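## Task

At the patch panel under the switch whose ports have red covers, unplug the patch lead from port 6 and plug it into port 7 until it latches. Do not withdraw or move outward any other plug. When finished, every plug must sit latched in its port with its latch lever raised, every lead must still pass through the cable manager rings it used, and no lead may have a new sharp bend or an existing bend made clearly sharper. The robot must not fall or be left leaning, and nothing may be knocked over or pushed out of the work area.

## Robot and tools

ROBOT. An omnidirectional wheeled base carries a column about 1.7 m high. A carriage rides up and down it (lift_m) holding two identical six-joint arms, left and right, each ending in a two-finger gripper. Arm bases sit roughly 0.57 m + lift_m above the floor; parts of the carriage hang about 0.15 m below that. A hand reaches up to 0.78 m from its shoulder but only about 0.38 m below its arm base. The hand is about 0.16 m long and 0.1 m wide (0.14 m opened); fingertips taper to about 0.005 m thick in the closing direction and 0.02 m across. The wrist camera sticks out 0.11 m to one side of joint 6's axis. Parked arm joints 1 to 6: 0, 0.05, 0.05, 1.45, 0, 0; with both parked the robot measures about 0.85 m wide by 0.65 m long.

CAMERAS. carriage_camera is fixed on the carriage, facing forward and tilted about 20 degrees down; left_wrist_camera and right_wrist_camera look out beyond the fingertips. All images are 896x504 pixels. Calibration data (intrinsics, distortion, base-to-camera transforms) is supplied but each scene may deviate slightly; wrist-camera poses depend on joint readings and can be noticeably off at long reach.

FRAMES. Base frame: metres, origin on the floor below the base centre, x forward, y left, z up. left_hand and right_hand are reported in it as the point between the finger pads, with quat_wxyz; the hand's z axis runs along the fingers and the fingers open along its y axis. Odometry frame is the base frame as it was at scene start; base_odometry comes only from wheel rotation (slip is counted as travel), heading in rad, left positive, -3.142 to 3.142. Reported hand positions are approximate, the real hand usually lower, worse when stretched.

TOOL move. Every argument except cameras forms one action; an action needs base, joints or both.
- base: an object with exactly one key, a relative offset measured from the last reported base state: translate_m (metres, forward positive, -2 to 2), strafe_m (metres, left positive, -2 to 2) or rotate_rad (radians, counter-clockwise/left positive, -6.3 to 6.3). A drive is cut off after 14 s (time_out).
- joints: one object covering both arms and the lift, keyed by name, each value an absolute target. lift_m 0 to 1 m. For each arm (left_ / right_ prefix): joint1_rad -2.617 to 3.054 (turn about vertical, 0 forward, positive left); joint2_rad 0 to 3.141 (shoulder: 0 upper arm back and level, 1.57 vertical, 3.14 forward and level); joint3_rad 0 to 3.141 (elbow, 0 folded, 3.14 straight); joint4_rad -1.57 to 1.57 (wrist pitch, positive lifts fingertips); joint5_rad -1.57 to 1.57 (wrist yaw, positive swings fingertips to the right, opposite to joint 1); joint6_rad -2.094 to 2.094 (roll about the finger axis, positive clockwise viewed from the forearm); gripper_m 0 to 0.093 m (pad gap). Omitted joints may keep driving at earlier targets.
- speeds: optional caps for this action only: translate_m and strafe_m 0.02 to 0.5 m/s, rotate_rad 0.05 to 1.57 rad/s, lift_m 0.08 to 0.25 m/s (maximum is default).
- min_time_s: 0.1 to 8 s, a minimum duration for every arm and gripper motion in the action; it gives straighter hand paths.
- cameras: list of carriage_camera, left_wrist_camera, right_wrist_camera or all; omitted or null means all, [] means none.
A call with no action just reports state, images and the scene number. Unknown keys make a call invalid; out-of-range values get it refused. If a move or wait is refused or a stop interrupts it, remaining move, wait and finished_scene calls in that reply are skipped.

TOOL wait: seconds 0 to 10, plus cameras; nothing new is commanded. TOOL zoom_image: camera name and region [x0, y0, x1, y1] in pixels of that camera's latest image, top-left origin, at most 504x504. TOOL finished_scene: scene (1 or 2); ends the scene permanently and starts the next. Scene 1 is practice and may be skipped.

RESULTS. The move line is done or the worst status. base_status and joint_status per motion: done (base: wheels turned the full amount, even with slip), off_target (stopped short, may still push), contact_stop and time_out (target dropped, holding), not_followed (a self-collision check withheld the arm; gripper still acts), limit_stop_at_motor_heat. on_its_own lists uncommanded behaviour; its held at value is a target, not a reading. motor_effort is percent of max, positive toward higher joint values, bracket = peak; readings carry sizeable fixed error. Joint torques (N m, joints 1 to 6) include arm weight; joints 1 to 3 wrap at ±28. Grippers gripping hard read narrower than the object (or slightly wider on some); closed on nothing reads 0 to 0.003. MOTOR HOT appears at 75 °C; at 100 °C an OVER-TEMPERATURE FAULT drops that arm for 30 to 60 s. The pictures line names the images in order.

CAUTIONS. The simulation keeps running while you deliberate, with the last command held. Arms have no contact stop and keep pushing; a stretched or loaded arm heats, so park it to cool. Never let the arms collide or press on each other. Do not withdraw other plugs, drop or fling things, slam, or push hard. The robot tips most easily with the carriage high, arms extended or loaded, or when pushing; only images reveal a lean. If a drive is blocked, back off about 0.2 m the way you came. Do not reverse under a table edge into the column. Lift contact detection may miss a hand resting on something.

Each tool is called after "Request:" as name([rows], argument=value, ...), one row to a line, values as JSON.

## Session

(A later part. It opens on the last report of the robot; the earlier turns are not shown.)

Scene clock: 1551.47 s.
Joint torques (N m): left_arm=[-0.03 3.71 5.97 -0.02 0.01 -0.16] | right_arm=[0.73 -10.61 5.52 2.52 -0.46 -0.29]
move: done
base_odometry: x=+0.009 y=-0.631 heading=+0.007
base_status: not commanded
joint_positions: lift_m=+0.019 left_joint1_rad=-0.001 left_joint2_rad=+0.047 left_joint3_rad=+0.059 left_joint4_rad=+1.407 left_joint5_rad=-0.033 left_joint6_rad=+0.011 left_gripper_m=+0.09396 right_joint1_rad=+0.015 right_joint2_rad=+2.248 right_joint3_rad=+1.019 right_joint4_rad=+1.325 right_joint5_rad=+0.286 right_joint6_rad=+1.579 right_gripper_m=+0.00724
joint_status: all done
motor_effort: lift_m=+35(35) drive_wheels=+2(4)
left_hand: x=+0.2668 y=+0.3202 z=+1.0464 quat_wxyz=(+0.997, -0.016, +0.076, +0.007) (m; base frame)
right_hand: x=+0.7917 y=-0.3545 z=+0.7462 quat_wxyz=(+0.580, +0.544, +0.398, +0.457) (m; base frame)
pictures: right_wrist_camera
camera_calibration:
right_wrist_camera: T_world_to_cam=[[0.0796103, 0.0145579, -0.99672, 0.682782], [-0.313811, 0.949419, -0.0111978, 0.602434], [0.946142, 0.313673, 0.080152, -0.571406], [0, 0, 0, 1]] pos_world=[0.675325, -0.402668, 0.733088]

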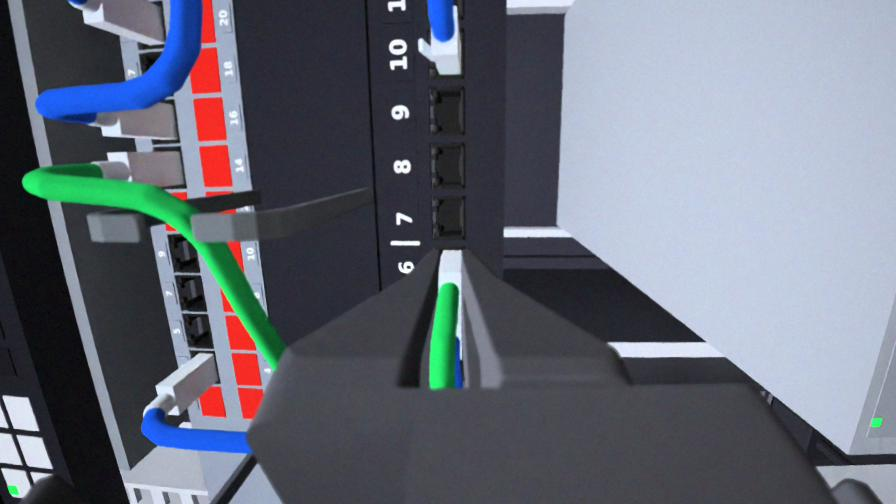

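Request:
move(joints={"lift_m": 0.0176, "right_joint1_rad": 0.018, "right_joint5_rad": 0.282, "right_gripper_m": 0.004}, min_time_s=1.0, cameras=[])

Request:
move(joints={"right_gripper_m": 0.0}, min_time_s=1.0, cameras=["right_wrist_camera"])

Request:
zoom_image(camera="right_wrist_camera", region=[410, 200, 490, 290])

Request:
zoom_image(camera="right_wrist_camera", region=[418, 246, 468, 296])

Scene clock: 1577.13 s.
Joint torques (N m): left_arm=[0.03 3.73 6 -0.01 0.01 -0.16] | right_arm=[0.23 -10.5 5.48 2.5 -0.11 -0.26]
move: done
base_odometry: x=+0.009 y=-0.631 heading=+0.007
base_status: not commanded
joint_positions: lift_m=+0.018 left_joint1_rad=-0.001 left_joint2_rad=+0.047 left_joint3_rad=+0.059 left_joint4_rad=+1.407 left_joint5_rad=-0.033 left_joint6_rad=+0.011 left_gripper_m=+0.09396 right_joint1_rad=+0.015 right_joint2_rad=+2.248 right_joint3_rad=+1.019 right_joint4_rad=+1.328 right_joint5_rad=+0.287 right_joint6_rad=+1.579 right_gripper_m=+0.00717
joint_status: all done
motor_effort: lift_m=+34(35) drive_wheels=+3(4)
left_hand: x=+0.2668 y=+0.3202 z=+1.0451 quat_wxyz=(+0.997, -0.016, +0.076, +0.007) (m; base frame)
right_hand: x=+0.7916 y=-0.3549 z=+0.7456 quat_wxyz=(+0.581, +0.543, +0.397, +0.458) (m; base frame)
pictures: none
No camera images: "cameras" was empty.

Scene clock: 1578.40 s.
Joint torques (N m): left_arm=[-0.05 3.71 6.02 -0.02 0.02 -0.16] | right_arm=[0.13 -10.51 5.61 2.48 -0.05 -0.24]
move: off_target
base_odometry: x=+0.009 y=-0.631 heading=+0.007
base_status: not commanded
joint_positions: lift_m=+0.018 left_joint1_rad=-0.001 left_joint2_rad=+0.047 left_joint3_rad=+0.059 left_joint4_rad=+1.407 left_joint5_rad=-0.033 left_joint6_rad=+0.011 left_gripper_m=+0.09396 right_joint1_rad=+0.015 right_joint2_rad=+2.248 right_joint3_rad=+1.019 right_joint4_rad=+1.328 right_joint5_rad=+0.287 right_joint6_rad=+1.579 right_gripper_m=+0.00717
joint_status: right_gripper_m off_target (ended at +0.00717, target +0.00000)
motor_effort: lift_m=+34(34) drive_wheels=+3(4)
left_hand: x=+0.2668 y=+0.3202 z=+1.0451 quat_wxyz=(+0.997, -0.016, +0.076, +0.007) (m; base frame)
right_hand: x=+0.7916 y=-0.3549 z=+0.7456 quat_wxyz=(+0.581, +0.543, +0.397, +0.458) (m; base frame)
pictures: right_wrist_camera
camera_calibration:
right_wrist_camera: T_world_to_cam=[[0.082649, 0.0145865, -0.996472, 0.679573], [-0.312395, 0.949876, -0.0120061, 0.602366], [0.94635, 0.312285, 0.0830631, -0.573909], [0, 0, 0, 1]] pos_world=[0.675129, -0.402863, 0.732078]

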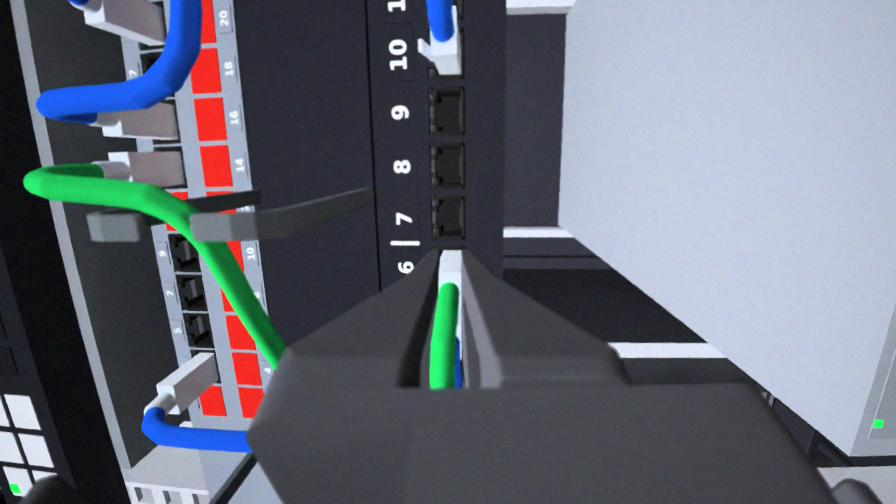

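Scaled by 5.600 from the camera's 896x504 image, which has a finer 1280x720 frame.

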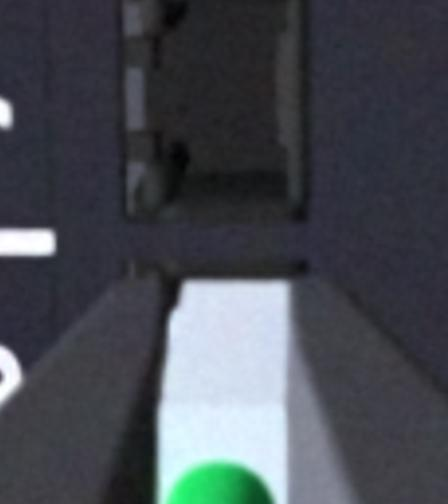

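Scaled by 10.080 from the camera's 896x504 image, which has a finer 1280x720 frame.

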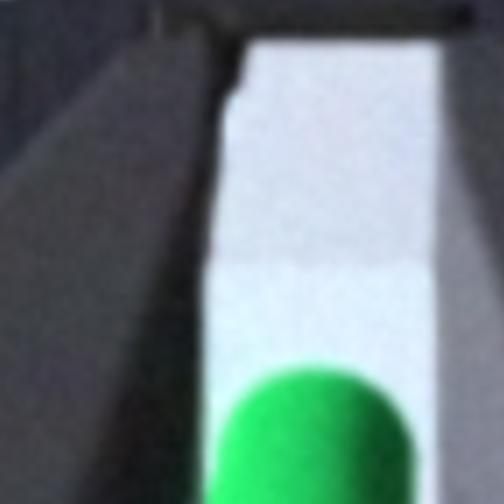

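Request:
move(base={"translate_m": -0.008}, speeds={"translate_m": 0.02}, cameras=["right_wrist_camera"])

Request:
zoom_image(camera="right_wrist_camera", region=[410, 200, 490, 290])

Scene clock: 1584.87 s.
Joint torques (N m): left_arm=[-0.01 3.66 6.02 -0.04 0.01 -0.15] | right_arm=[0.47 -10.7 3.49 2.93 0 -0.24]
move: done
base_odometry: x=+0.001 y=-0.631 heading=+0.007
base_status: done
joint_positions: lift_m=+0.018 left_joint1_rad=-0.001 left_joint2_rad=+0.047 left_joint3_rad=+0.059 left_joint4_rad=+1.407 left_joint5_rad=-0.033 left_joint6_rad=+0.011 left_gripper_m=+0.09396 right_joint1_rad=+0.011 right_joint2_rad=+2.248 right_joint3_rad=+1.046 right_joint4_rad=+1.289 right_joint5_rad=+0.278 right_joint6_rad=+1.579 right_gripper_m=+0.00706
joint_status: not commanded
motor_effort: lift_m=+34(34) drive_wheels=-1(7)
left_hand: x=+0.2668 y=+0.3202 z=+1.0451 quat_wxyz=(+0.997, -0.016, +0.076, +0.007) (m; base frame)
right_hand: x=+0.7976 y=-0.3555 z=+0.7466 quat_wxyz=(+0.578, +0.545, +0.402, +0.456) (m; base frame)
pictures: right_wrist_camera
camera_calibration:
right_wrist_camera: T_world_to_cam=[[0.070846, 0.0140535, -0.997388, 0.690014], [-0.317558, 0.948194, -0.00919629, 0.606227], [0.945589, 0.31738, 0.0716386, -0.568522], [0, 0, 0, 1]] pos_world=[0.681216, -0.404081, 0.734515]

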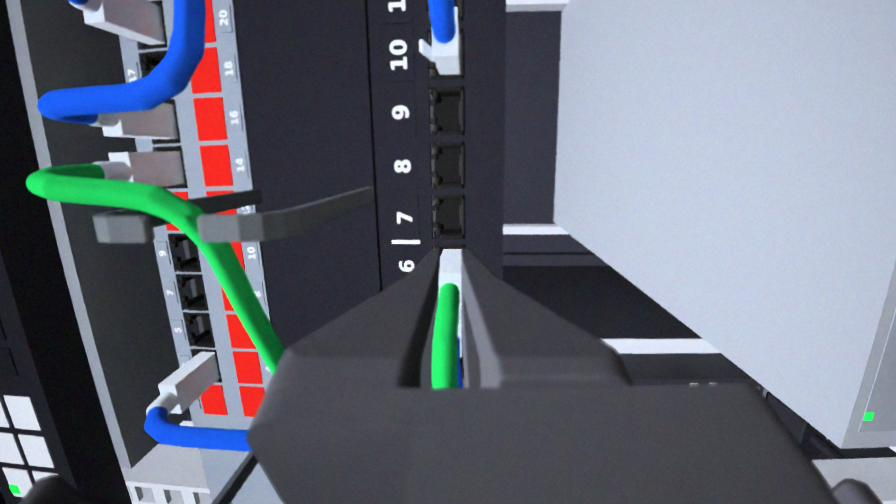

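Scaled by 5.600 from the camera's 896x504 image, which has a finer 1280x720 frame.

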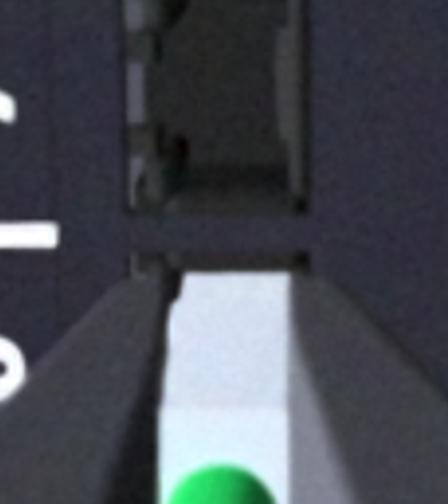

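Request:
move(base={"translate_m": -0.004}, speeds={"translate_m": 0.02}, cameras=["right_wrist_camera"])

Request:
zoom_image(camera="right_wrist_camera", region=[410, 200, 490, 290])

Scene clock: 1592.57 s.
Joint torques (N m): left_arm=[-0.02 3.71 5.93 -0.04 0.01 -0.16] | right_arm=[0.4 -10.58 4.25 2.8 0 -0.24]
move: done
base_odometry: x=-0.003 y=-0.631 heading=+0.007
base_status: done
joint_positions: lift_m=+0.018 left_joint1_rad=-0.001 left_joint2_rad=+0.047 left_joint3_rad=+0.059 left_joint4_rad=+1.408 left_joint5_rad=-0.033 left_joint6_rad=+0.011 left_gripper_m=+0.09396 right_joint1_rad=+0.011 right_joint2_rad=+2.248 right_joint3_rad=+1.035 right_joint4_rad=+1.305 right_joint5_rad=+0.282 right_joint6_rad=+1.579 right_gripper_m=+0.00676
joint_status: not commanded
motor_effort: lift_m=+34(34) drive_wheels=+2(8)
left_hand: x=+0.2666 y=+0.3202 z=+1.0451 quat_wxyz=(+0.997, -0.016, +0.076, +0.007) (m; base frame)
right_hand: x=+0.7951 y=-0.3563 z=+0.7463 quat_wxyz=(+0.580, +0.545, +0.399, +0.456) (m; base frame)
pictures: right_wrist_camera
camera_calibration:
right_wrist_camera: T_world_to_cam=[[0.0758529, 0.0140917, -0.997019, 0.685635], [-0.313116, 0.949658, -0.0103994, 0.60403], [0.946681, 0.312971, 0.0764466, -0.571994], [0, 0, 0, 1]] pos_world=[0.67862, -0.404266, 0.7336]

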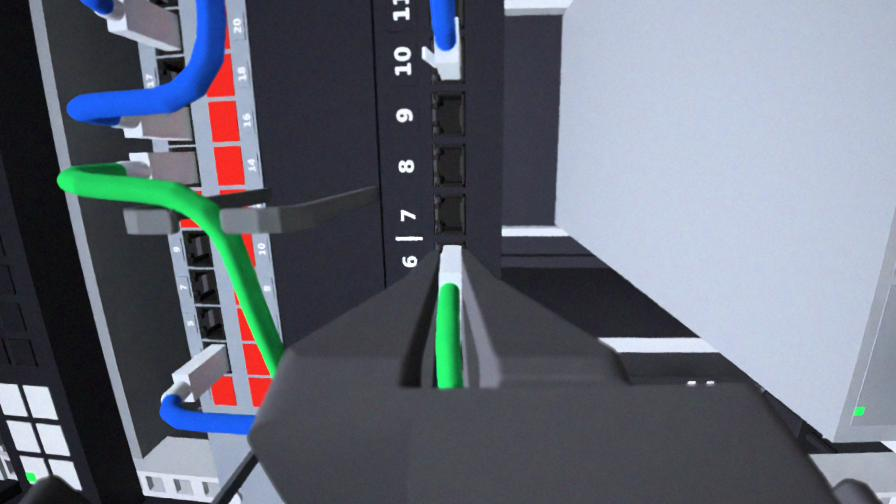

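Scaled by 5.600 from the camera's 896x504 image, which has a finer 1280x720 frame.

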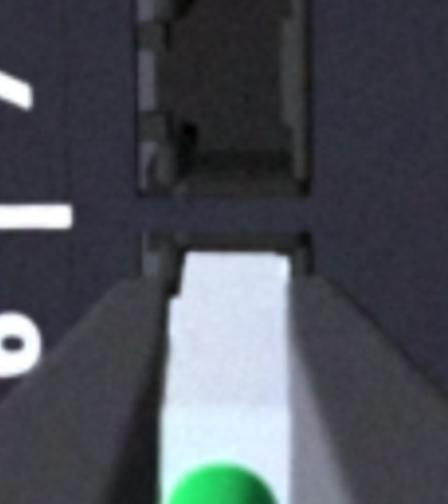

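Request:
move(base={"translate_m": -0.004}, speeds={"translate_m": 0.02}, cameras=["right_wrist_camera"])

Request:
zoom_image(camera="right_wrist_camera", region=[410, 200, 490, 290])

Request:
zoom_image(camera="right_wrist_camera", region=[428, 230, 472, 270])

Scene clock: 1610.30 s.
Joint torques (N m): left_arm=[-0.01 3.81 6.08 -0.05 0.02 -0.15] | right_arm=[0.58 -10.58 4.18 2.72 -0.05 -0.22]
move: done
base_odometry: x=-0.007 y=-0.631 heading=+0.007
base_status: done
joint_positions: lift_m=+0.018 left_joint1_rad=-0.001 left_joint2_rad=+0.047 left_joint3_rad=+0.059 left_joint4_rad=+1.408 left_joint5_rad=-0.033 left_joint6_rad=+0.011 left_gripper_m=+0.09396 right_joint1_rad=+0.011 right_joint2_rad=+2.248 right_joint3_rad=+1.035 right_joint4_rad=+1.309 right_joint5_rad=+0.285 right_joint6_rad=+1.579 right_gripper_m=+0.00675
joint_status: not commanded
motor_effort: lift_m=+34(34) drive_wheels=+3(7)
left_hand: x=+0.2666 y=+0.3202 z=+1.0451 quat_wxyz=(+0.997, -0.016, +0.076, +0.007) (m; base frame)
right_hand: x=+0.7949 y=-0.3567 z=+0.7473 quat_wxyz=(+0.581, +0.544, +0.397, +0.456) (m; base frame)
pictures: right_wrist_camera
camera_calibration:
right_wrist_camera: T_world_to_cam=[[0.0801062, 0.0142157, -0.996685, 0.683065], [-0.310584, 0.950478, -0.0114058, 0.603477], [0.947165, 0.310468, 0.0805543, -0.576047], [0, 0, 0, 1]] pos_world=[0.678324, -0.404457, 0.734086]

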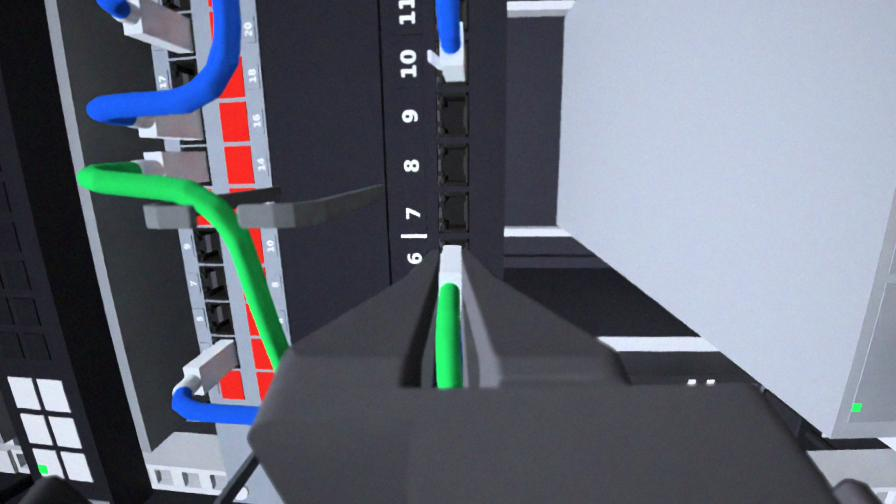

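Scaled by 5.600 from the camera's 896x504 image, which has a finer 1280x720 frame.

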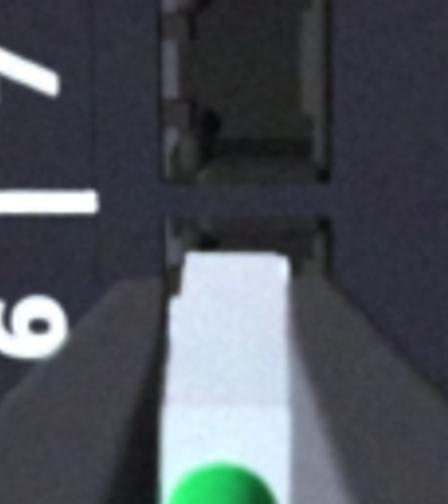

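Scaled by 11.455 from the camera's 896x504 image, which has a finer 1280x720 frame.

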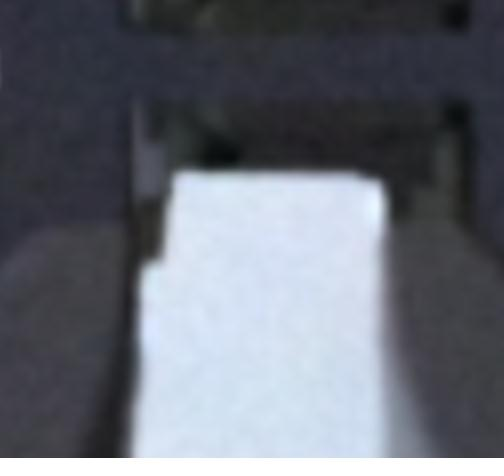

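Request:
move(joints={"lift_m": 0.0168, "right_joint1_rad": -0.045, "right_joint5_rad": 0.212}, min_time_s=2.0, cameras=["right_wrist_camera"])

Request:
zoom_image(camera="right_wrist_camera", region=[410, 200, 490, 290])

Scene clock: 1714.20 s.
Joint torques (N m): left_arm=[-0.03 3.73 5.98 -0.03 0 -0.14] | right_arm=[-0.85 -10.66 4.04 2.63 -0.08 -0.25]
move: done
base_odometry: x=-0.007 y=-0.631 heading=+0.007
base_status: not commanded
joint_positions: lift_m=+0.017 left_joint1_rad=-0.001 left_joint2_rad=+0.047 left_joint3_rad=+0.059 left_joint4_rad=+1.408 left_joint5_rad=-0.033 left_joint6_rad=+0.011 left_gripper_m=+0.09396 right_joint1_rad=-0.037 right_joint2_rad=+2.248 right_joint3_rad=+1.035 right_joint4_rad=+1.318 right_joint5_rad=+0.219 right_joint6_rad=+1.579 right_gripper_m=+0.00674
joint_status: all done
motor_effort: lift_m=+34(35) drive_wheels=+1(4)
left_hand: x=+0.2666 y=+0.3202 z=+1.0443 quat_wxyz=(+0.997, -0.016, +0.076, +0.007) (m; base frame)
right_hand: x=+0.7952 y=-0.3729 z=+0.7487 quat_wxyz=(+0.581, +0.537, +0.401, +0.462) (m; base frame)
pictures: right_wrist_camera
camera_calibration:
right_wrist_camera: T_world_to_cam=[[0.0880967, 0.00901786, -0.996071, 0.675917], [-0.32744, 0.944652, -0.0204078, 0.63696], [0.940756, 0.327951, 0.0861735, -0.564044], [0, 0, 0, 1]] pos_world=[0.679648, -0.422822, 0.734866]

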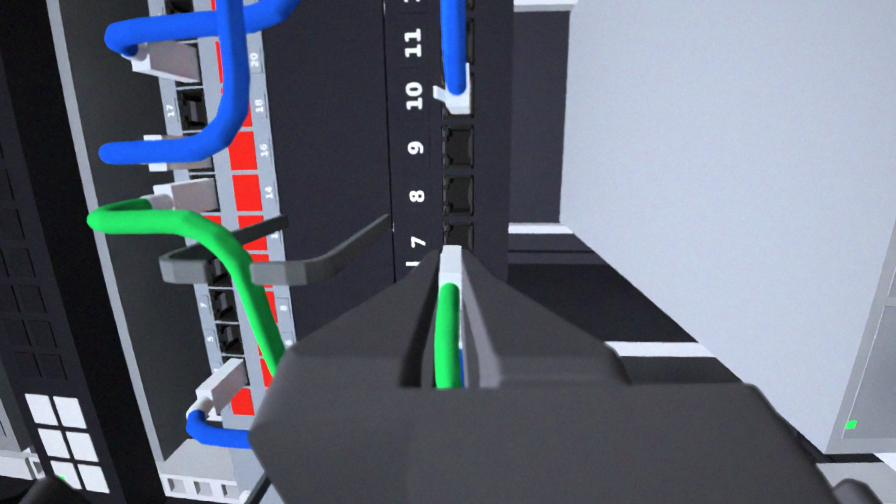

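Scaled by 5.600 from the camera's 896x504 image, which has a finer 1280x720 frame.

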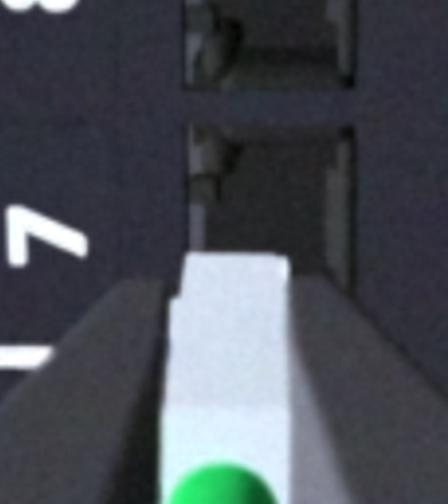

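Request:
move(joints={"lift_m": 0.0152, "right_joint1_rad": -0.053, "right_joint5_rad": 0.245}, min_time_s=0.8, cameras=["right_wrist_camera"])

Request:
zoom_image(camera="right_wrist_camera", region=[410, 200, 490, 290])

Scene clock: 1847.83 s.
Joint torques (N m): left_arm=[0.01 3.7 6.02 -0.03 0.01 -0.15] | right_arm=[-0.94 -10.52 4.37 2.55 0.13 -0.26]
move: done
base_odometry: x=-0.007 y=-0.631 heading=+0.007
base_status: not commanded
joint_positions: lift_m=+0.016 left_joint1_rad=-0.001 left_joint2_rad=+0.047 left_joint3_rad=+0.059 left_joint4_rad=+1.408 left_joint5_rad=-0.033 left_joint6_rad=+0.011 left_gripper_m=+0.09396 right_joint1_rad=-0.044 right_joint2_rad=+2.248 right_joint3_rad=+1.034 right_joint4_rad=+1.321 right_joint5_rad=+0.233 right_joint6_rad=+1.579 right_gripper_m=+0.00674
joint_status: all done
motor_effort: lift_m=+34(35) drive_wheels=+3(4)
left_hand: x=+0.2666 y=+0.3202 z=+1.0427 quat_wxyz=(+0.997, -0.016, +0.076, +0.007) (m; base frame)
right_hand: x=+0.7937 y=-0.3792 z=+0.7472 quat_wxyz=(+0.586, +0.541, +0.394, +0.457) (m; base frame)
pictures: right_wrist_camera
camera_calibration:
right_wrist_camera: T_world_to_cam=[[0.0899021, 0.0085711, -0.995914, 0.672844], [-0.306927, 0.951533, -0.0195174, 0.628018], [0.947477, 0.307427, 0.0881755, -0.575074], [0, 0, 0, 1]] pos_world=[0.677135, -0.426554, 0.73306]

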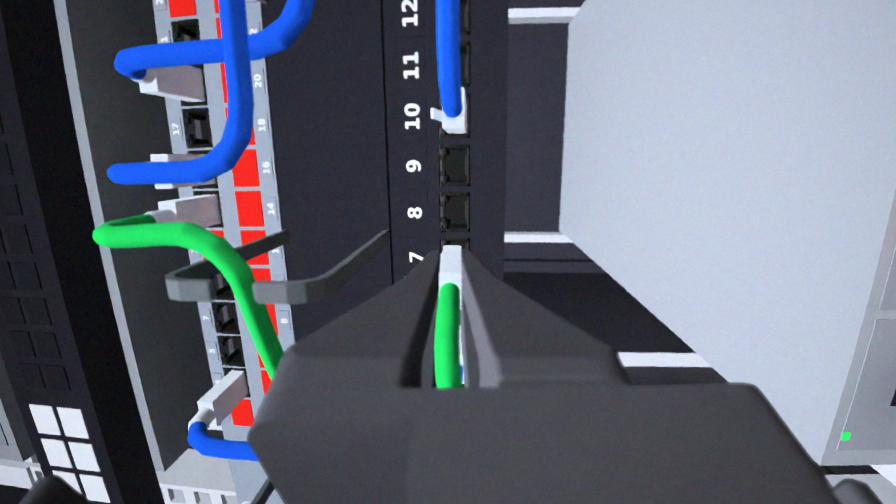

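Scaled by 5.600 from the camera's 896x504 image, which has a finer 1280x720 frame.

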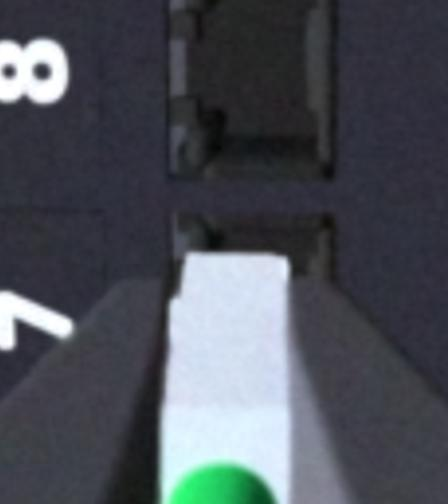

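Request:
move(joints={"lift_m": 0.0143, "right_joint1_rad": -0.043, "right_joint5_rad": 0.222}, min_time_s=0.8, cameras=["right_wrist_camera"])

Request:
zoom_image(camera="right_wrist_camera", region=[410, 200, 490, 290])

Scene clock: 1881.80 s.
Joint torques (N m): left_arm=[-0.03 3.71 6.01 -0.03 0 -0.15] | right_arm=[-0.1 -10.61 4.37 2.58 -0.04 -0.25]
move: done
base_odometry: x=-0.007 y=-0.631 heading=+0.007
base_status: not commanded
joint_positions: lift_m=+0.015 left_joint1_rad=-0.001 left_joint2_rad=+0.047 left_joint3_rad=+0.059 left_joint4_rad=+1.408 left_joint5_rad=-0.033 left_joint6_rad=+0.011 left_gripper_m=+0.09396 right_joint1_rad=-0.044 right_joint2_rad=+2.248 right_joint3_rad=+1.033 right_joint4_rad=+1.321 right_joint5_rad=+0.228 right_joint6_rad=+1.579 right_gripper_m=+0.00674
joint_status: all done
motor_effort: lift_m=+34(36) drive_wheels=+3(4)
left_hand: x=+0.2666 y=+0.3202 z=+1.0418 quat_wxyz=(+0.997, -0.016, +0.076, +0.007) (m; base frame)
right_hand: x=+0.7938 y=-0.3784 z=+0.7462 quat_wxyz=(+0.585, +0.540, +0.396, +0.458) (m; base frame)
pictures: right_wrist_camera
camera_calibration:
right_wrist_camera: T_world_to_cam=[[0.089822, 0.00847978, -0.995922, 0.671941], [-0.311594, 0.950004, -0.0200138, 0.630792], [0.94596, 0.312121, 0.0879735, -0.572162], [0, 0, 0, 1]] pos_world=[0.677439, -0.426369, 0.73216]

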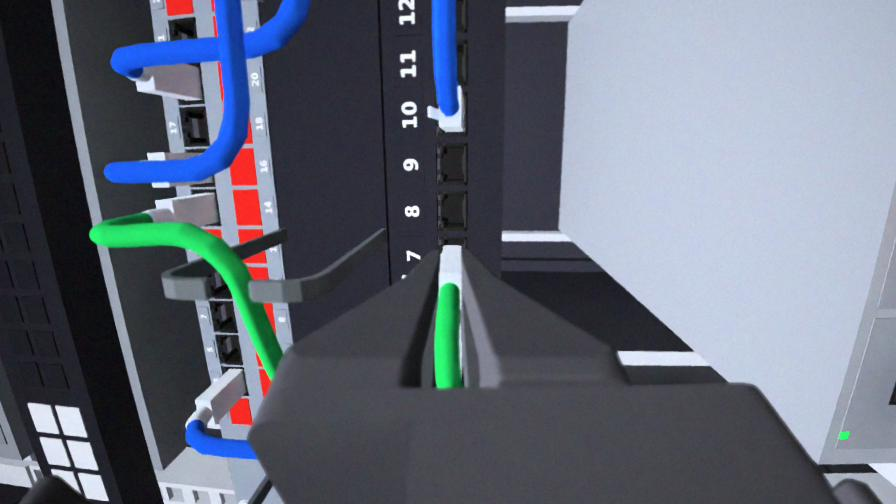

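Scaled by 5.600 from the camera's 896x504 image, which has a finer 1280x720 frame.

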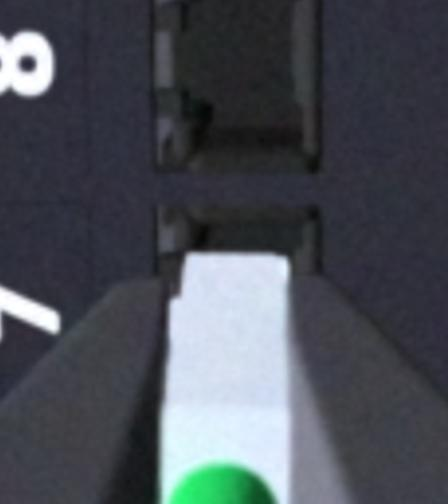

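Request:
move(base={"translate_m": 0.0055}, speeds={"translate_m": 0.02}, cameras=["right_wrist_camera"])

Request:
zoom_image(camera="right_wrist_camera", region=[410, 200, 490, 290])

Scene clock: 1888.97 s.
Joint torques (N m): left_arm=[0.01 3.77 5.93 0.01 0.01 -0.16] | right_arm=[-0.1 -10.59 4.55 2.58 -0.09 -0.18]
move: done
base_odometry: x=-0.001 y=-0.631 heading=+0.007
base_status: done
joint_positions: lift_m=+0.015 left_joint1_rad=-0.001 left_joint2_rad=+0.047 left_joint3_rad=+0.059 left_joint4_rad=+1.408 left_joint5_rad=-0.033 left_joint6_rad=+0.011 left_gripper_m=+0.09396 right_joint1_rad=-0.044 right_joint2_rad=+2.248 right_joint3_rad=+1.033 right_joint4_rad=+1.322 right_joint5_rad=+0.228 right_joint6_rad=+1.579 right_gripper_m=+0.00674
joint_status: not commanded
motor_effort: lift_m=+34(34) drive_wheels=+0(10)
left_hand: x=+0.2665 y=+0.3202 z=+1.0418 quat_wxyz=(+0.997, -0.016, +0.075, +0.007) (m; base frame)
right_hand: x=+0.7938 y=-0.3783 z=+0.7463 quat_wxyz=(+0.585, +0.540, +0.396, +0.459) (m; base frame)
pictures: right_wrist_camera
camera_calibration:
right_wrist_camera: T_world_to_cam=[[0.0901671, 0.00845256, -0.995891, 0.671662], [-0.312291, 0.949771, -0.0202135, 0.63125], [0.945698, 0.312831, 0.0882778, -0.57203], [0, 0, 0, 1]] pos_world=[0.67754, -0.426272, 0.732159]

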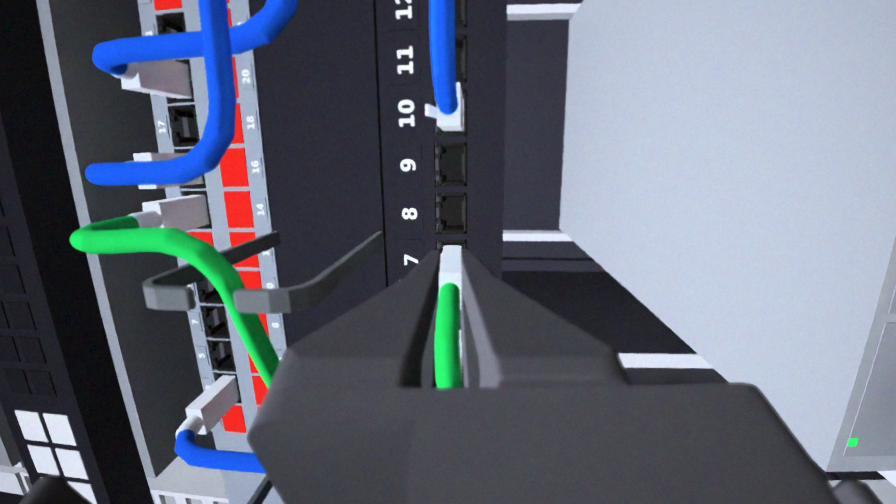

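Scaled by 5.600 from the camera's 896x504 image, which has a finer 1280x720 frame.

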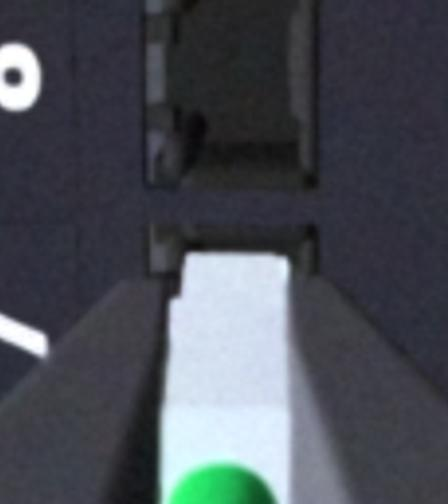

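Request:
move(joints={"lift_m": 0.0138}, cameras=[])

Request:
move(base={"translate_m": 0.004}, speeds={"translate_m": 0.02}, cameras=["right_wrist_camera"])

Request:
zoom_image(camera="right_wrist_camera", region=[410, 200, 490, 290])

Scene clock: 1898.93 s.
Joint torques (N m): left_arm=[-0.01 3.77 6.01 -0.05 0.02 -0.15] | right_arm=[0.01 -10.59 4.55 2.51 -0.08 -0.24]
move: done
base_odometry: x=-0.001 y=-0.631 heading=+0.007
base_status: not commanded
joint_positions: lift_m=+0.014 left_joint1_rad=-0.001 left_joint2_rad=+0.047 left_joint3_rad=+0.059 left_joint4_rad=+1.408 left_joint5_rad=-0.033 left_joint6_rad=+0.011 left_gripper_m=+0.09396 right_joint1_rad=-0.044 right_joint2_rad=+2.248 right_joint3_rad=+1.033 right_joint4_rad=+1.322 right_joint5_rad=+0.228 right_joint6_rad=+1.579 right_gripper_m=+0.00674
joint_status: all done
motor_effort: lift_m=+33(34) drive_wheels=+0(2)
left_hand: x=+0.2665 y=+0.3202 z=+1.0414 quat_wxyz=(+0.997, -0.016, +0.075, +0.007) (m; base frame)
right_hand: x=+0.7938 y=-0.3783 z=+0.7459 quat_wxyz=(+0.585, +0.540, +0.396, +0.459) (m; base frame)
pictures: none
No camera images: "cameras" was empty.

Scene clock: 1899.53 s.
Joint torques (N m): left_arm=[0.01 3.81 5.97 -0.02 0 -0.16] | right_arm=[-0.06 -10.67 4.41 2.56 -0.03 -0.19]
move: done
base_odometry: x=+0.003 y=-0.631 heading=+0.007
base_status: done
joint_positions: lift_m=+0.014 left_joint1_rad=-0.001 left_joint2_rad=+0.047 left_joint3_rad=+0.059 left_joint4_rad=+1.408 left_joint5_rad=-0.033 left_joint6_rad=+0.011 left_gripper_m=+0.09396 right_joint1_rad=-0.044 right_joint2_rad=+2.248 right_joint3_rad=+1.032 right_joint4_rad=+1.323 right_joint5_rad=+0.227 right_joint6_rad=+1.579 right_gripper_m=+0.00674
joint_status: not commanded
motor_effort: lift_m=+33(33) drive_wheels=-1(7)
left_hand: x=+0.2665 y=+0.3202 z=+1.0414 quat_wxyz=(+0.997, -0.016, +0.075, +0.007) (m; base frame)
right_hand: x=+0.7937 y=-0.3781 z=+0.7456 quat_wxyz=(+0.584, +0.540, +0.396, +0.459) (m; base frame)
pictures: right_wrist_camera
camera_calibration:
right_wrist_camera: T_world_to_cam=[[0.0897747, 0.00843011, -0.995926, 0.671366], [-0.313387, 0.94941, -0.0202129, 0.631767], [0.945372, 0.313925, 0.087875, -0.570806], [0, 0, 0, 1]] pos_world=[0.67734, -0.426276, 0.731561]

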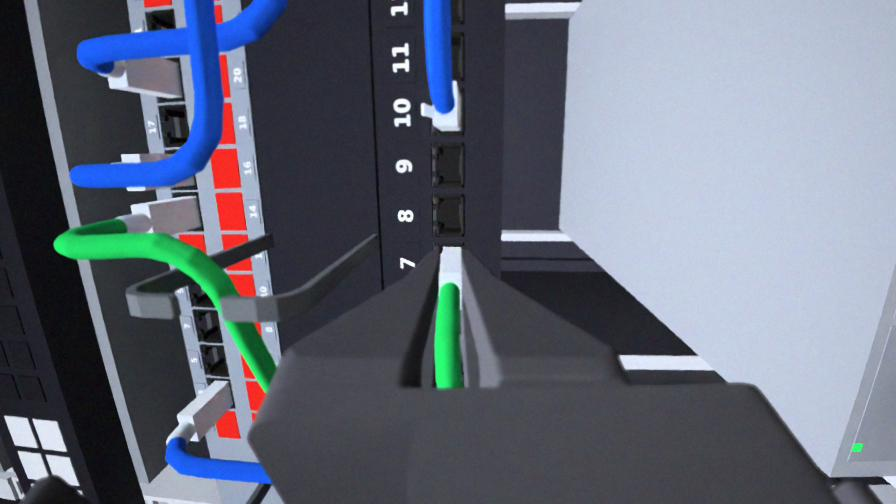

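Scaled by 5.600 from the camera's 896x504 image, which has a finer 1280x720 frame.

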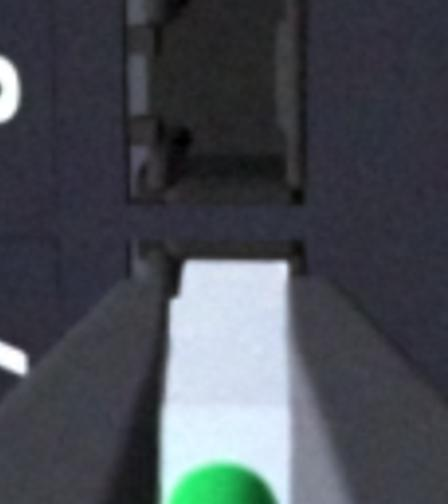

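Request:
move(base={"translate_m": 0.004}, speeds={"translate_m": 0.02}, cameras=["right_wrist_camera"])

Request:
zoom_image(camera="right_wrist_camera", region=[410, 200, 490, 290])

Scene clock: 1912.03 s.
Joint torques (N m): left_arm=[-0.01 3.7 6.04 -0.07 0 -0.16] | right_arm=[0.03 -10.41 4.86 2.42 -0.03 -0.29]
move: done
base_odometry: x=+0.007 y=-0.631 heading=+0.007
base_status: done
joint_positions: lift_m=+0.014 left_joint1_rad=-0.001 left_joint2_rad=+0.047 left_joint3_rad=+0.059 left_joint4_rad=+1.408 left_joint5_rad=-0.033 left_joint6_rad=+0.011 left_gripper_m=+0.09396 right_joint1_rad=-0.044 right_joint2_rad=+2.248 right_joint3_rad=+1.026 right_joint4_rad=+1.331 right_joint5_rad=+0.225 right_joint6_rad=+1.579 right_gripper_m=+0.00674
joint_status: not commanded
motor_effort: lift_m=+33(33) drive_wheels=+2(10)
left_hand: x=+0.2665 y=+0.3202 z=+1.0414 quat_wxyz=(+0.997, -0.016, +0.075, +0.007) (m; base frame)
right_hand: x=+0.7925 y=-0.3777 z=+0.7454 quat_wxyz=(+0.584, +0.539, +0.396, +0.460) (m; base frame)
pictures: right_wrist_camera
camera_calibration:
right_wrist_camera: T_world_to_cam=[[0.0923915, 0.00831626, -0.995688, 0.668955], [-0.315116, 0.948814, -0.0213153, 0.632982], [0.944545, 0.315727, 0.0902829, -0.570315], [0, 0, 0, 1]] pos_world=[0.676345, -0.426082, 0.731053]

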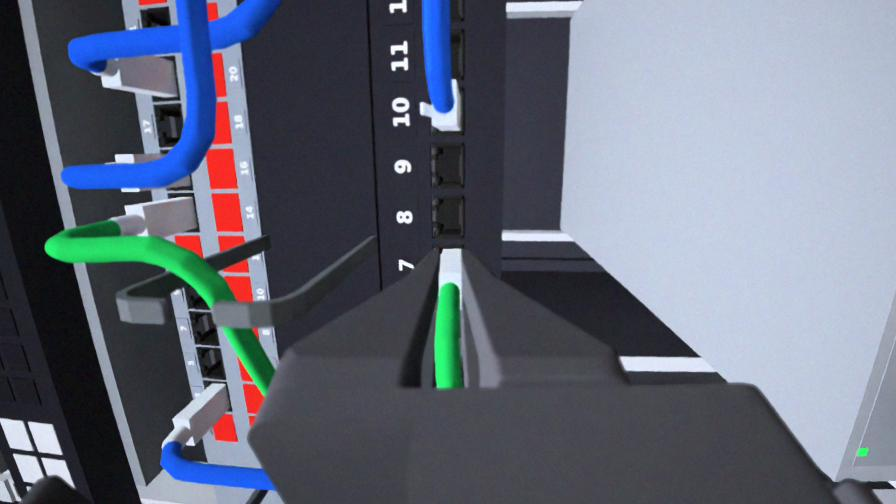

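Scaled by 5.600 from the camera's 896x504 image, which has a finer 1280x720 frame.

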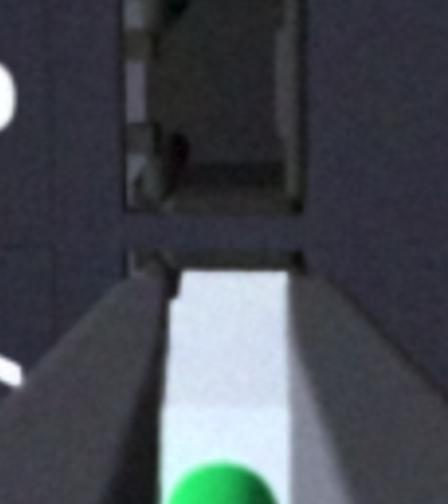

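Request:
move(base={"translate_m": 0.004}, speeds={"translate_m": 0.02}, cameras=["right_wrist_camera"])

Request:
zoom_image(camera="right_wrist_camera", region=[410, 200, 490, 290])

Scene clock: 1917.27 s.
Joint torques (N m): left_arm=[0.03 3.71 5.97 -0.03 0.01 -0.15] | right_arm=[-0.31 -10.7 6.12 2.23 -0.1 -0.27]
move: done
base_odometry: x=+0.011 y=-0.631 heading=+0.007
base_status: done
joint_positions: lift_m=+0.014 left_joint1_rad=-0.001 left_joint2_rad=+0.047 left_joint3_rad=+0.059 left_joint4_rad=+1.408 left_joint5_rad=-0.033 left_joint6_rad=+0.011 left_gripper_m=+0.09396 right_joint1_rad=-0.043 right_joint2_rad=+2.248 right_joint3_rad=+1.013 right_joint4_rad=+1.350 right_joint5_rad=+0.225 right_joint6_rad=+1.579 right_gripper_m=+0.00674
joint_status: not commanded
motor_effort: lift_m=+33(33) drive_wheels=+3(10)
left_hand: x=+0.2665 y=+0.3202 z=+1.0414 quat_wxyz=(+0.997, -0.016, +0.075, +0.007) (m; base frame)
right_hand: x=+0.7896 y=-0.3772 z=+0.7452 quat_wxyz=(+0.586, +0.537, +0.394, +0.462) (m; base frame)
pictures: right_wrist_camera
camera_calibration:
right_wrist_camera: T_world_to_cam=[[0.0987368, 0.00772175, -0.995084, 0.663326], [-0.315314, 0.948686, -0.0239252, 0.63369], [0.943837, 0.316127, 0.0961049, -0.571325], [0, 0, 0, 1]] pos_world=[0.673554, -0.425684, 0.730134]

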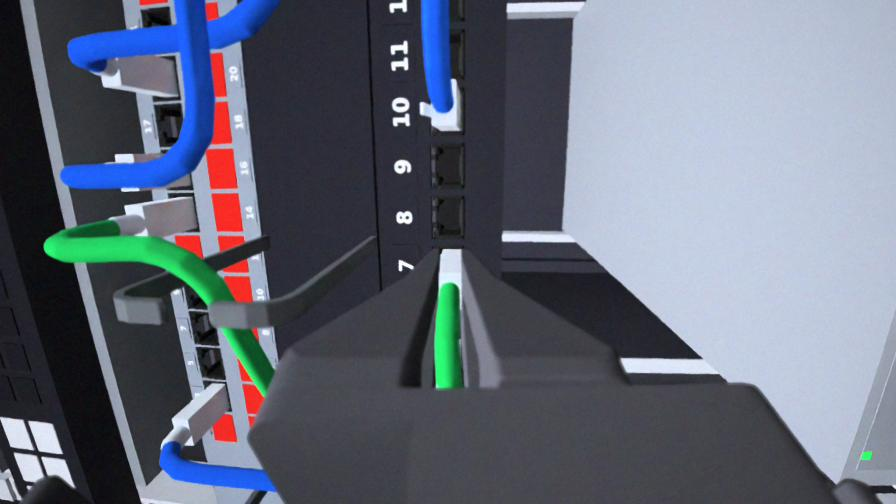

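Scaled by 5.600 from the camera's 896x504 image, which has a finer 1280x720 frame.

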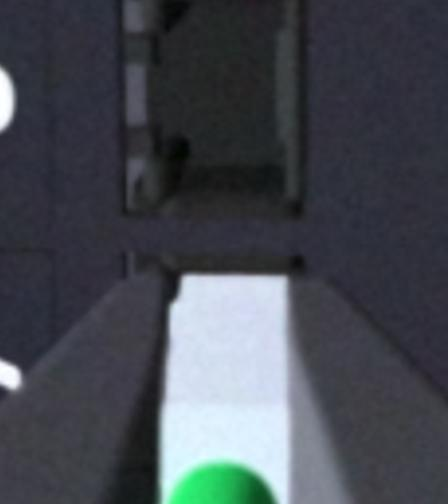

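Request:
move(base={"translate_m": 0.004}, speeds={"translate_m": 0.02}, cameras=["right_wrist_camera"])

Request:
zoom_image(camera="right_wrist_camera", region=[410, 200, 490, 290])

Scene clock: 1924.70 s.
Joint torques (N m): left_arm=[-0.01 3.77 5.98 -0.04 0.01 -0.15] | right_arm=[-0.29 -10.69 7.08 1.99 -0.15 -0.23]
move: done
base_odometry: x=+0.015 y=-0.631 heading=+0.006
base_status: done
joint_positions: lift_m=+0.014 left_joint1_rad=-0.001 left_joint2_rad=+0.047 left_joint3_rad=+0.059 left_joint4_rad=+1.408 left_joint5_rad=-0.033 left_joint6_rad=+0.011 left_gripper_m=+0.09396 right_joint1_rad=-0.041 right_joint2_rad=+2.248 right_joint3_rad=+0.998 right_joint4_rad=+1.373 right_joint5_rad=+0.230 right_joint6_rad=+1.579 right_gripper_m=+0.00674
joint_status: not commanded
motor_effort: lift_m=+33(34) drive_wheels=+6(11)
left_hand: x=+0.2665 y=+0.3202 z=+1.0414 quat_wxyz=(+0.997, -0.016, +0.075, +0.007) (m; base frame)
right_hand: x=+0.7861 y=-0.3768 z=+0.7447 quat_wxyz=(+0.588, +0.536, +0.392, +0.463) (m; base frame)
pictures: right_wrist_camera
camera_calibration:
right_wrist_camera: T_world_to_cam=[[0.105636, 0.00773569, -0.994375, 0.657316], [-0.312649, 0.949518, -0.0258269, 0.631747], [0.943977, 0.313618, 0.102721, -0.57415], [0, 0, 0, 1]] pos_world=[0.670063, -0.424875, 0.728912]

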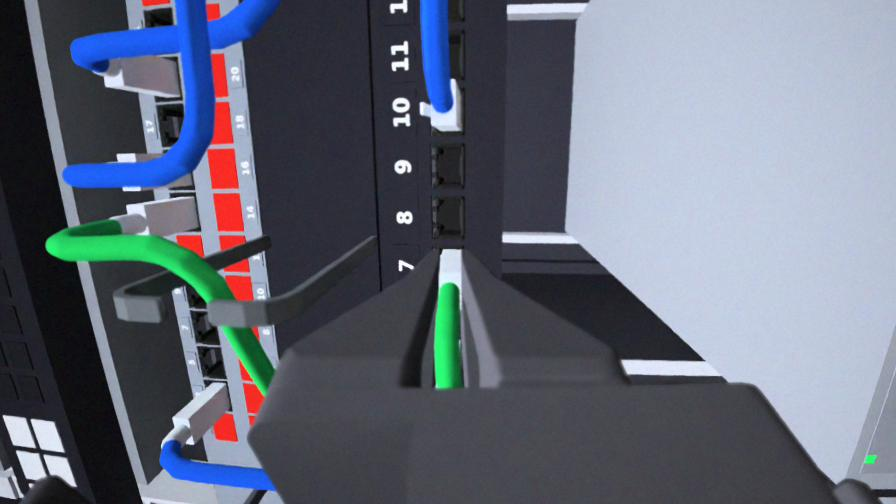

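Scaled by 5.600 from the camera's 896x504 image, which has a finer 1280x720 frame.

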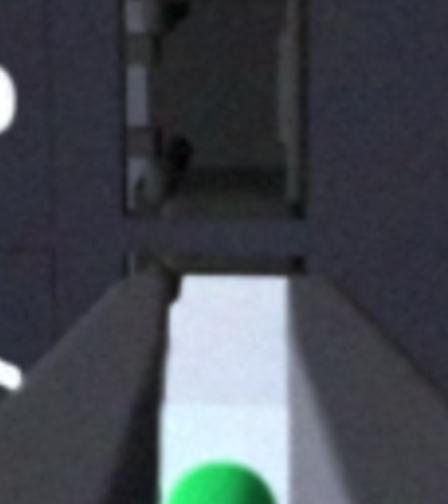

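Request:
zoom_image(camera="right_wrist_camera", region=[418, 246, 468, 296])

Scaled by 10.080 from the camera's 896x504 image, which has a finer 1280x720 frame.

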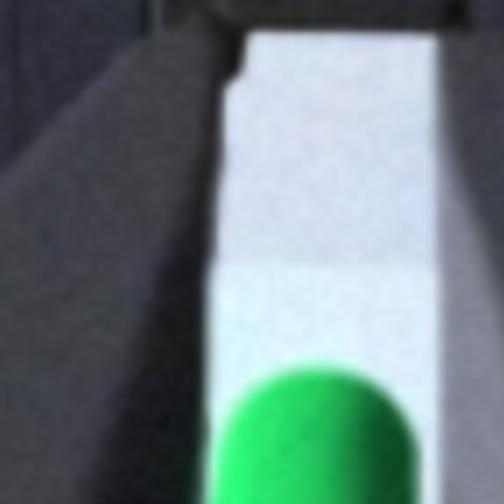

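Request:
move(base={"translate_m": 0.004}, speeds={"translate_m": 0.02}, cameras=["right_wrist_camera"])

Request:
zoom_image(camera="right_wrist_camera", region=[418, 246, 468, 296])

Scene clock: 1956.90 s.
Joint torques (N m): left_arm=[0.01 3.75 6.01 -0.07 0 -0.14] | right_arm=[-0.66 -10.33 8.31 1.72 -0.19 -0.26]
move: done
base_odometry: x=+0.019 y=-0.631 heading=+0.006
base_status: done
joint_positions: lift_m=+0.014 left_joint1_rad=-0.001 left_joint2_rad=+0.047 left_joint3_rad=+0.059 left_joint4_rad=+1.408 left_joint5_rad=-0.033 left_joint6_rad=+0.011 left_gripper_m=+0.09396 right_joint1_rad=-0.039 right_joint2_rad=+2.248 right_joint3_rad=+0.983 right_joint4_rad=+1.394 right_joint5_rad=+0.236 right_joint6_rad=+1.579 right_gripper_m=+0.00674
joint_status: not commanded
motor_effort: lift_m=+33(33) drive_wheels=+6(14)
left_hand: x=+0.2665 y=+0.3202 z=+1.0414 quat_wxyz=(+0.997, -0.016, +0.075, +0.007) (m; base frame)
right_hand: x=+0.7826 y=-0.3766 z=+0.7444 quat_wxyz=(+0.590, +0.535, +0.388, +0.463) (m; base frame)
pictures: right_wrist_camera
camera_calibration:
right_wrist_camera: T_world_to_cam=[[0.112491, 0.00772824, -0.993623, 0.651357], [-0.308492, 0.950828, -0.0275299, 0.629034], [0.944552, 0.309621, 0.109344, -0.577724], [0, 0, 0, 1]] pos_world=[0.66647, -0.424262, 0.727691]

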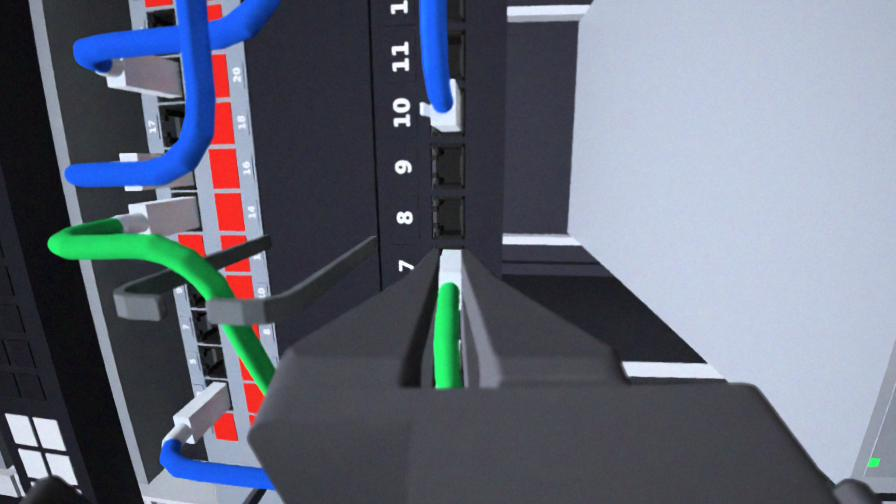

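Scaled by 10.080 from the camera's 896x504 image, which has a finer 1280x720 frame.

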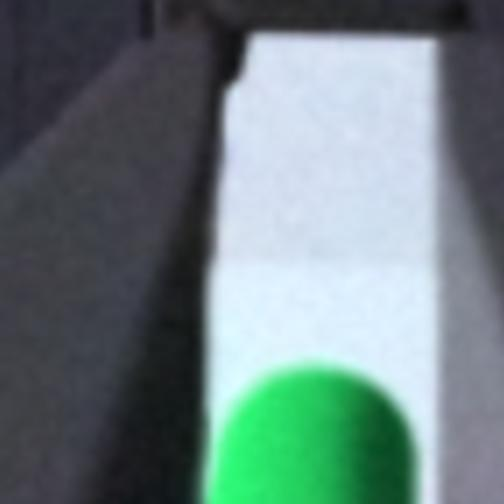

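Request:
move(joints={"lift_m": 0.0175}, speeds={"lift_m": 0.08}, cameras=["right_wrist_camera"])

Request:
zoom_image(camera="right_wrist_camera", region=[418, 246, 468, 296])

Scene clock: 1990.83 s.
Joint torques (N m): left_arm=[0.01 3.75 6.01 -0.04 0 -0.16] | right_arm=[-0.59 -10.4 8.57 1.9 -0.2 -0.23]
move: done
base_odometry: x=+0.019 y=-0.631 heading=+0.006
base_status: not commanded
joint_positions: lift_m=+0.017 left_joint1_rad=-0.001 left_joint2_rad=+0.047 left_joint3_rad=+0.059 left_joint4_rad=+1.408 left_joint5_rad=-0.033 left_joint6_rad=+0.011 left_gripper_m=+0.09396 right_joint1_rad=-0.039 right_joint2_rad=+2.248 right_joint3_rad=+0.983 right_joint4_rad=+1.384 right_joint5_rad=+0.236 right_joint6_rad=+1.579 right_gripper_m=+0.00674
joint_status: all done
motor_effort: lift_m=+44(51) drive_wheels=+6(8)
left_hand: x=+0.2665 y=+0.3202 z=+1.0442 quat_wxyz=(+0.997, -0.016, +0.075, +0.007) (m; base frame)
right_hand: x=+0.7828 y=-0.3766 z=+0.7448 quat_wxyz=(+0.588, +0.538, +0.391, +0.461) (m; base frame)
pictures: right_wrist_camera
camera_calibration:
right_wrist_camera: T_world_to_cam=[[0.102658, 0.00809292, -0.994684, 0.66046], [-0.30878, 0.950827, -0.0241321, 0.626788], [0.945577, 0.309616, 0.100109, -0.571839], [0, 0, 0, 1]] pos_world=[0.666456, -0.424262, 0.729321]

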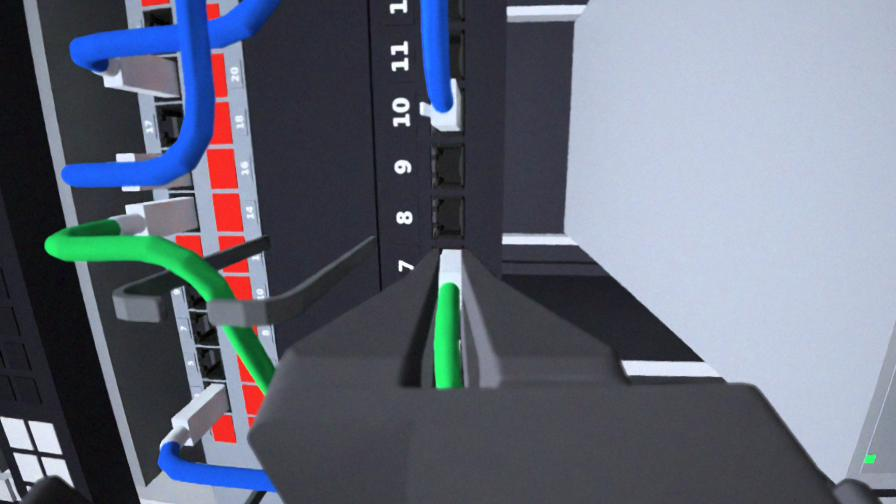

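Scaled by 10.080 from the camera's 896x504 image, which has a finer 1280x720 frame.

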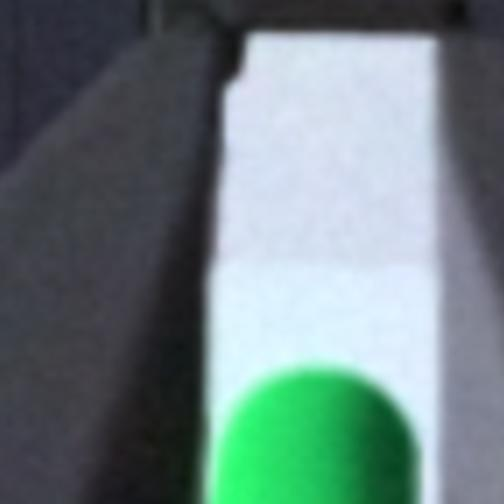

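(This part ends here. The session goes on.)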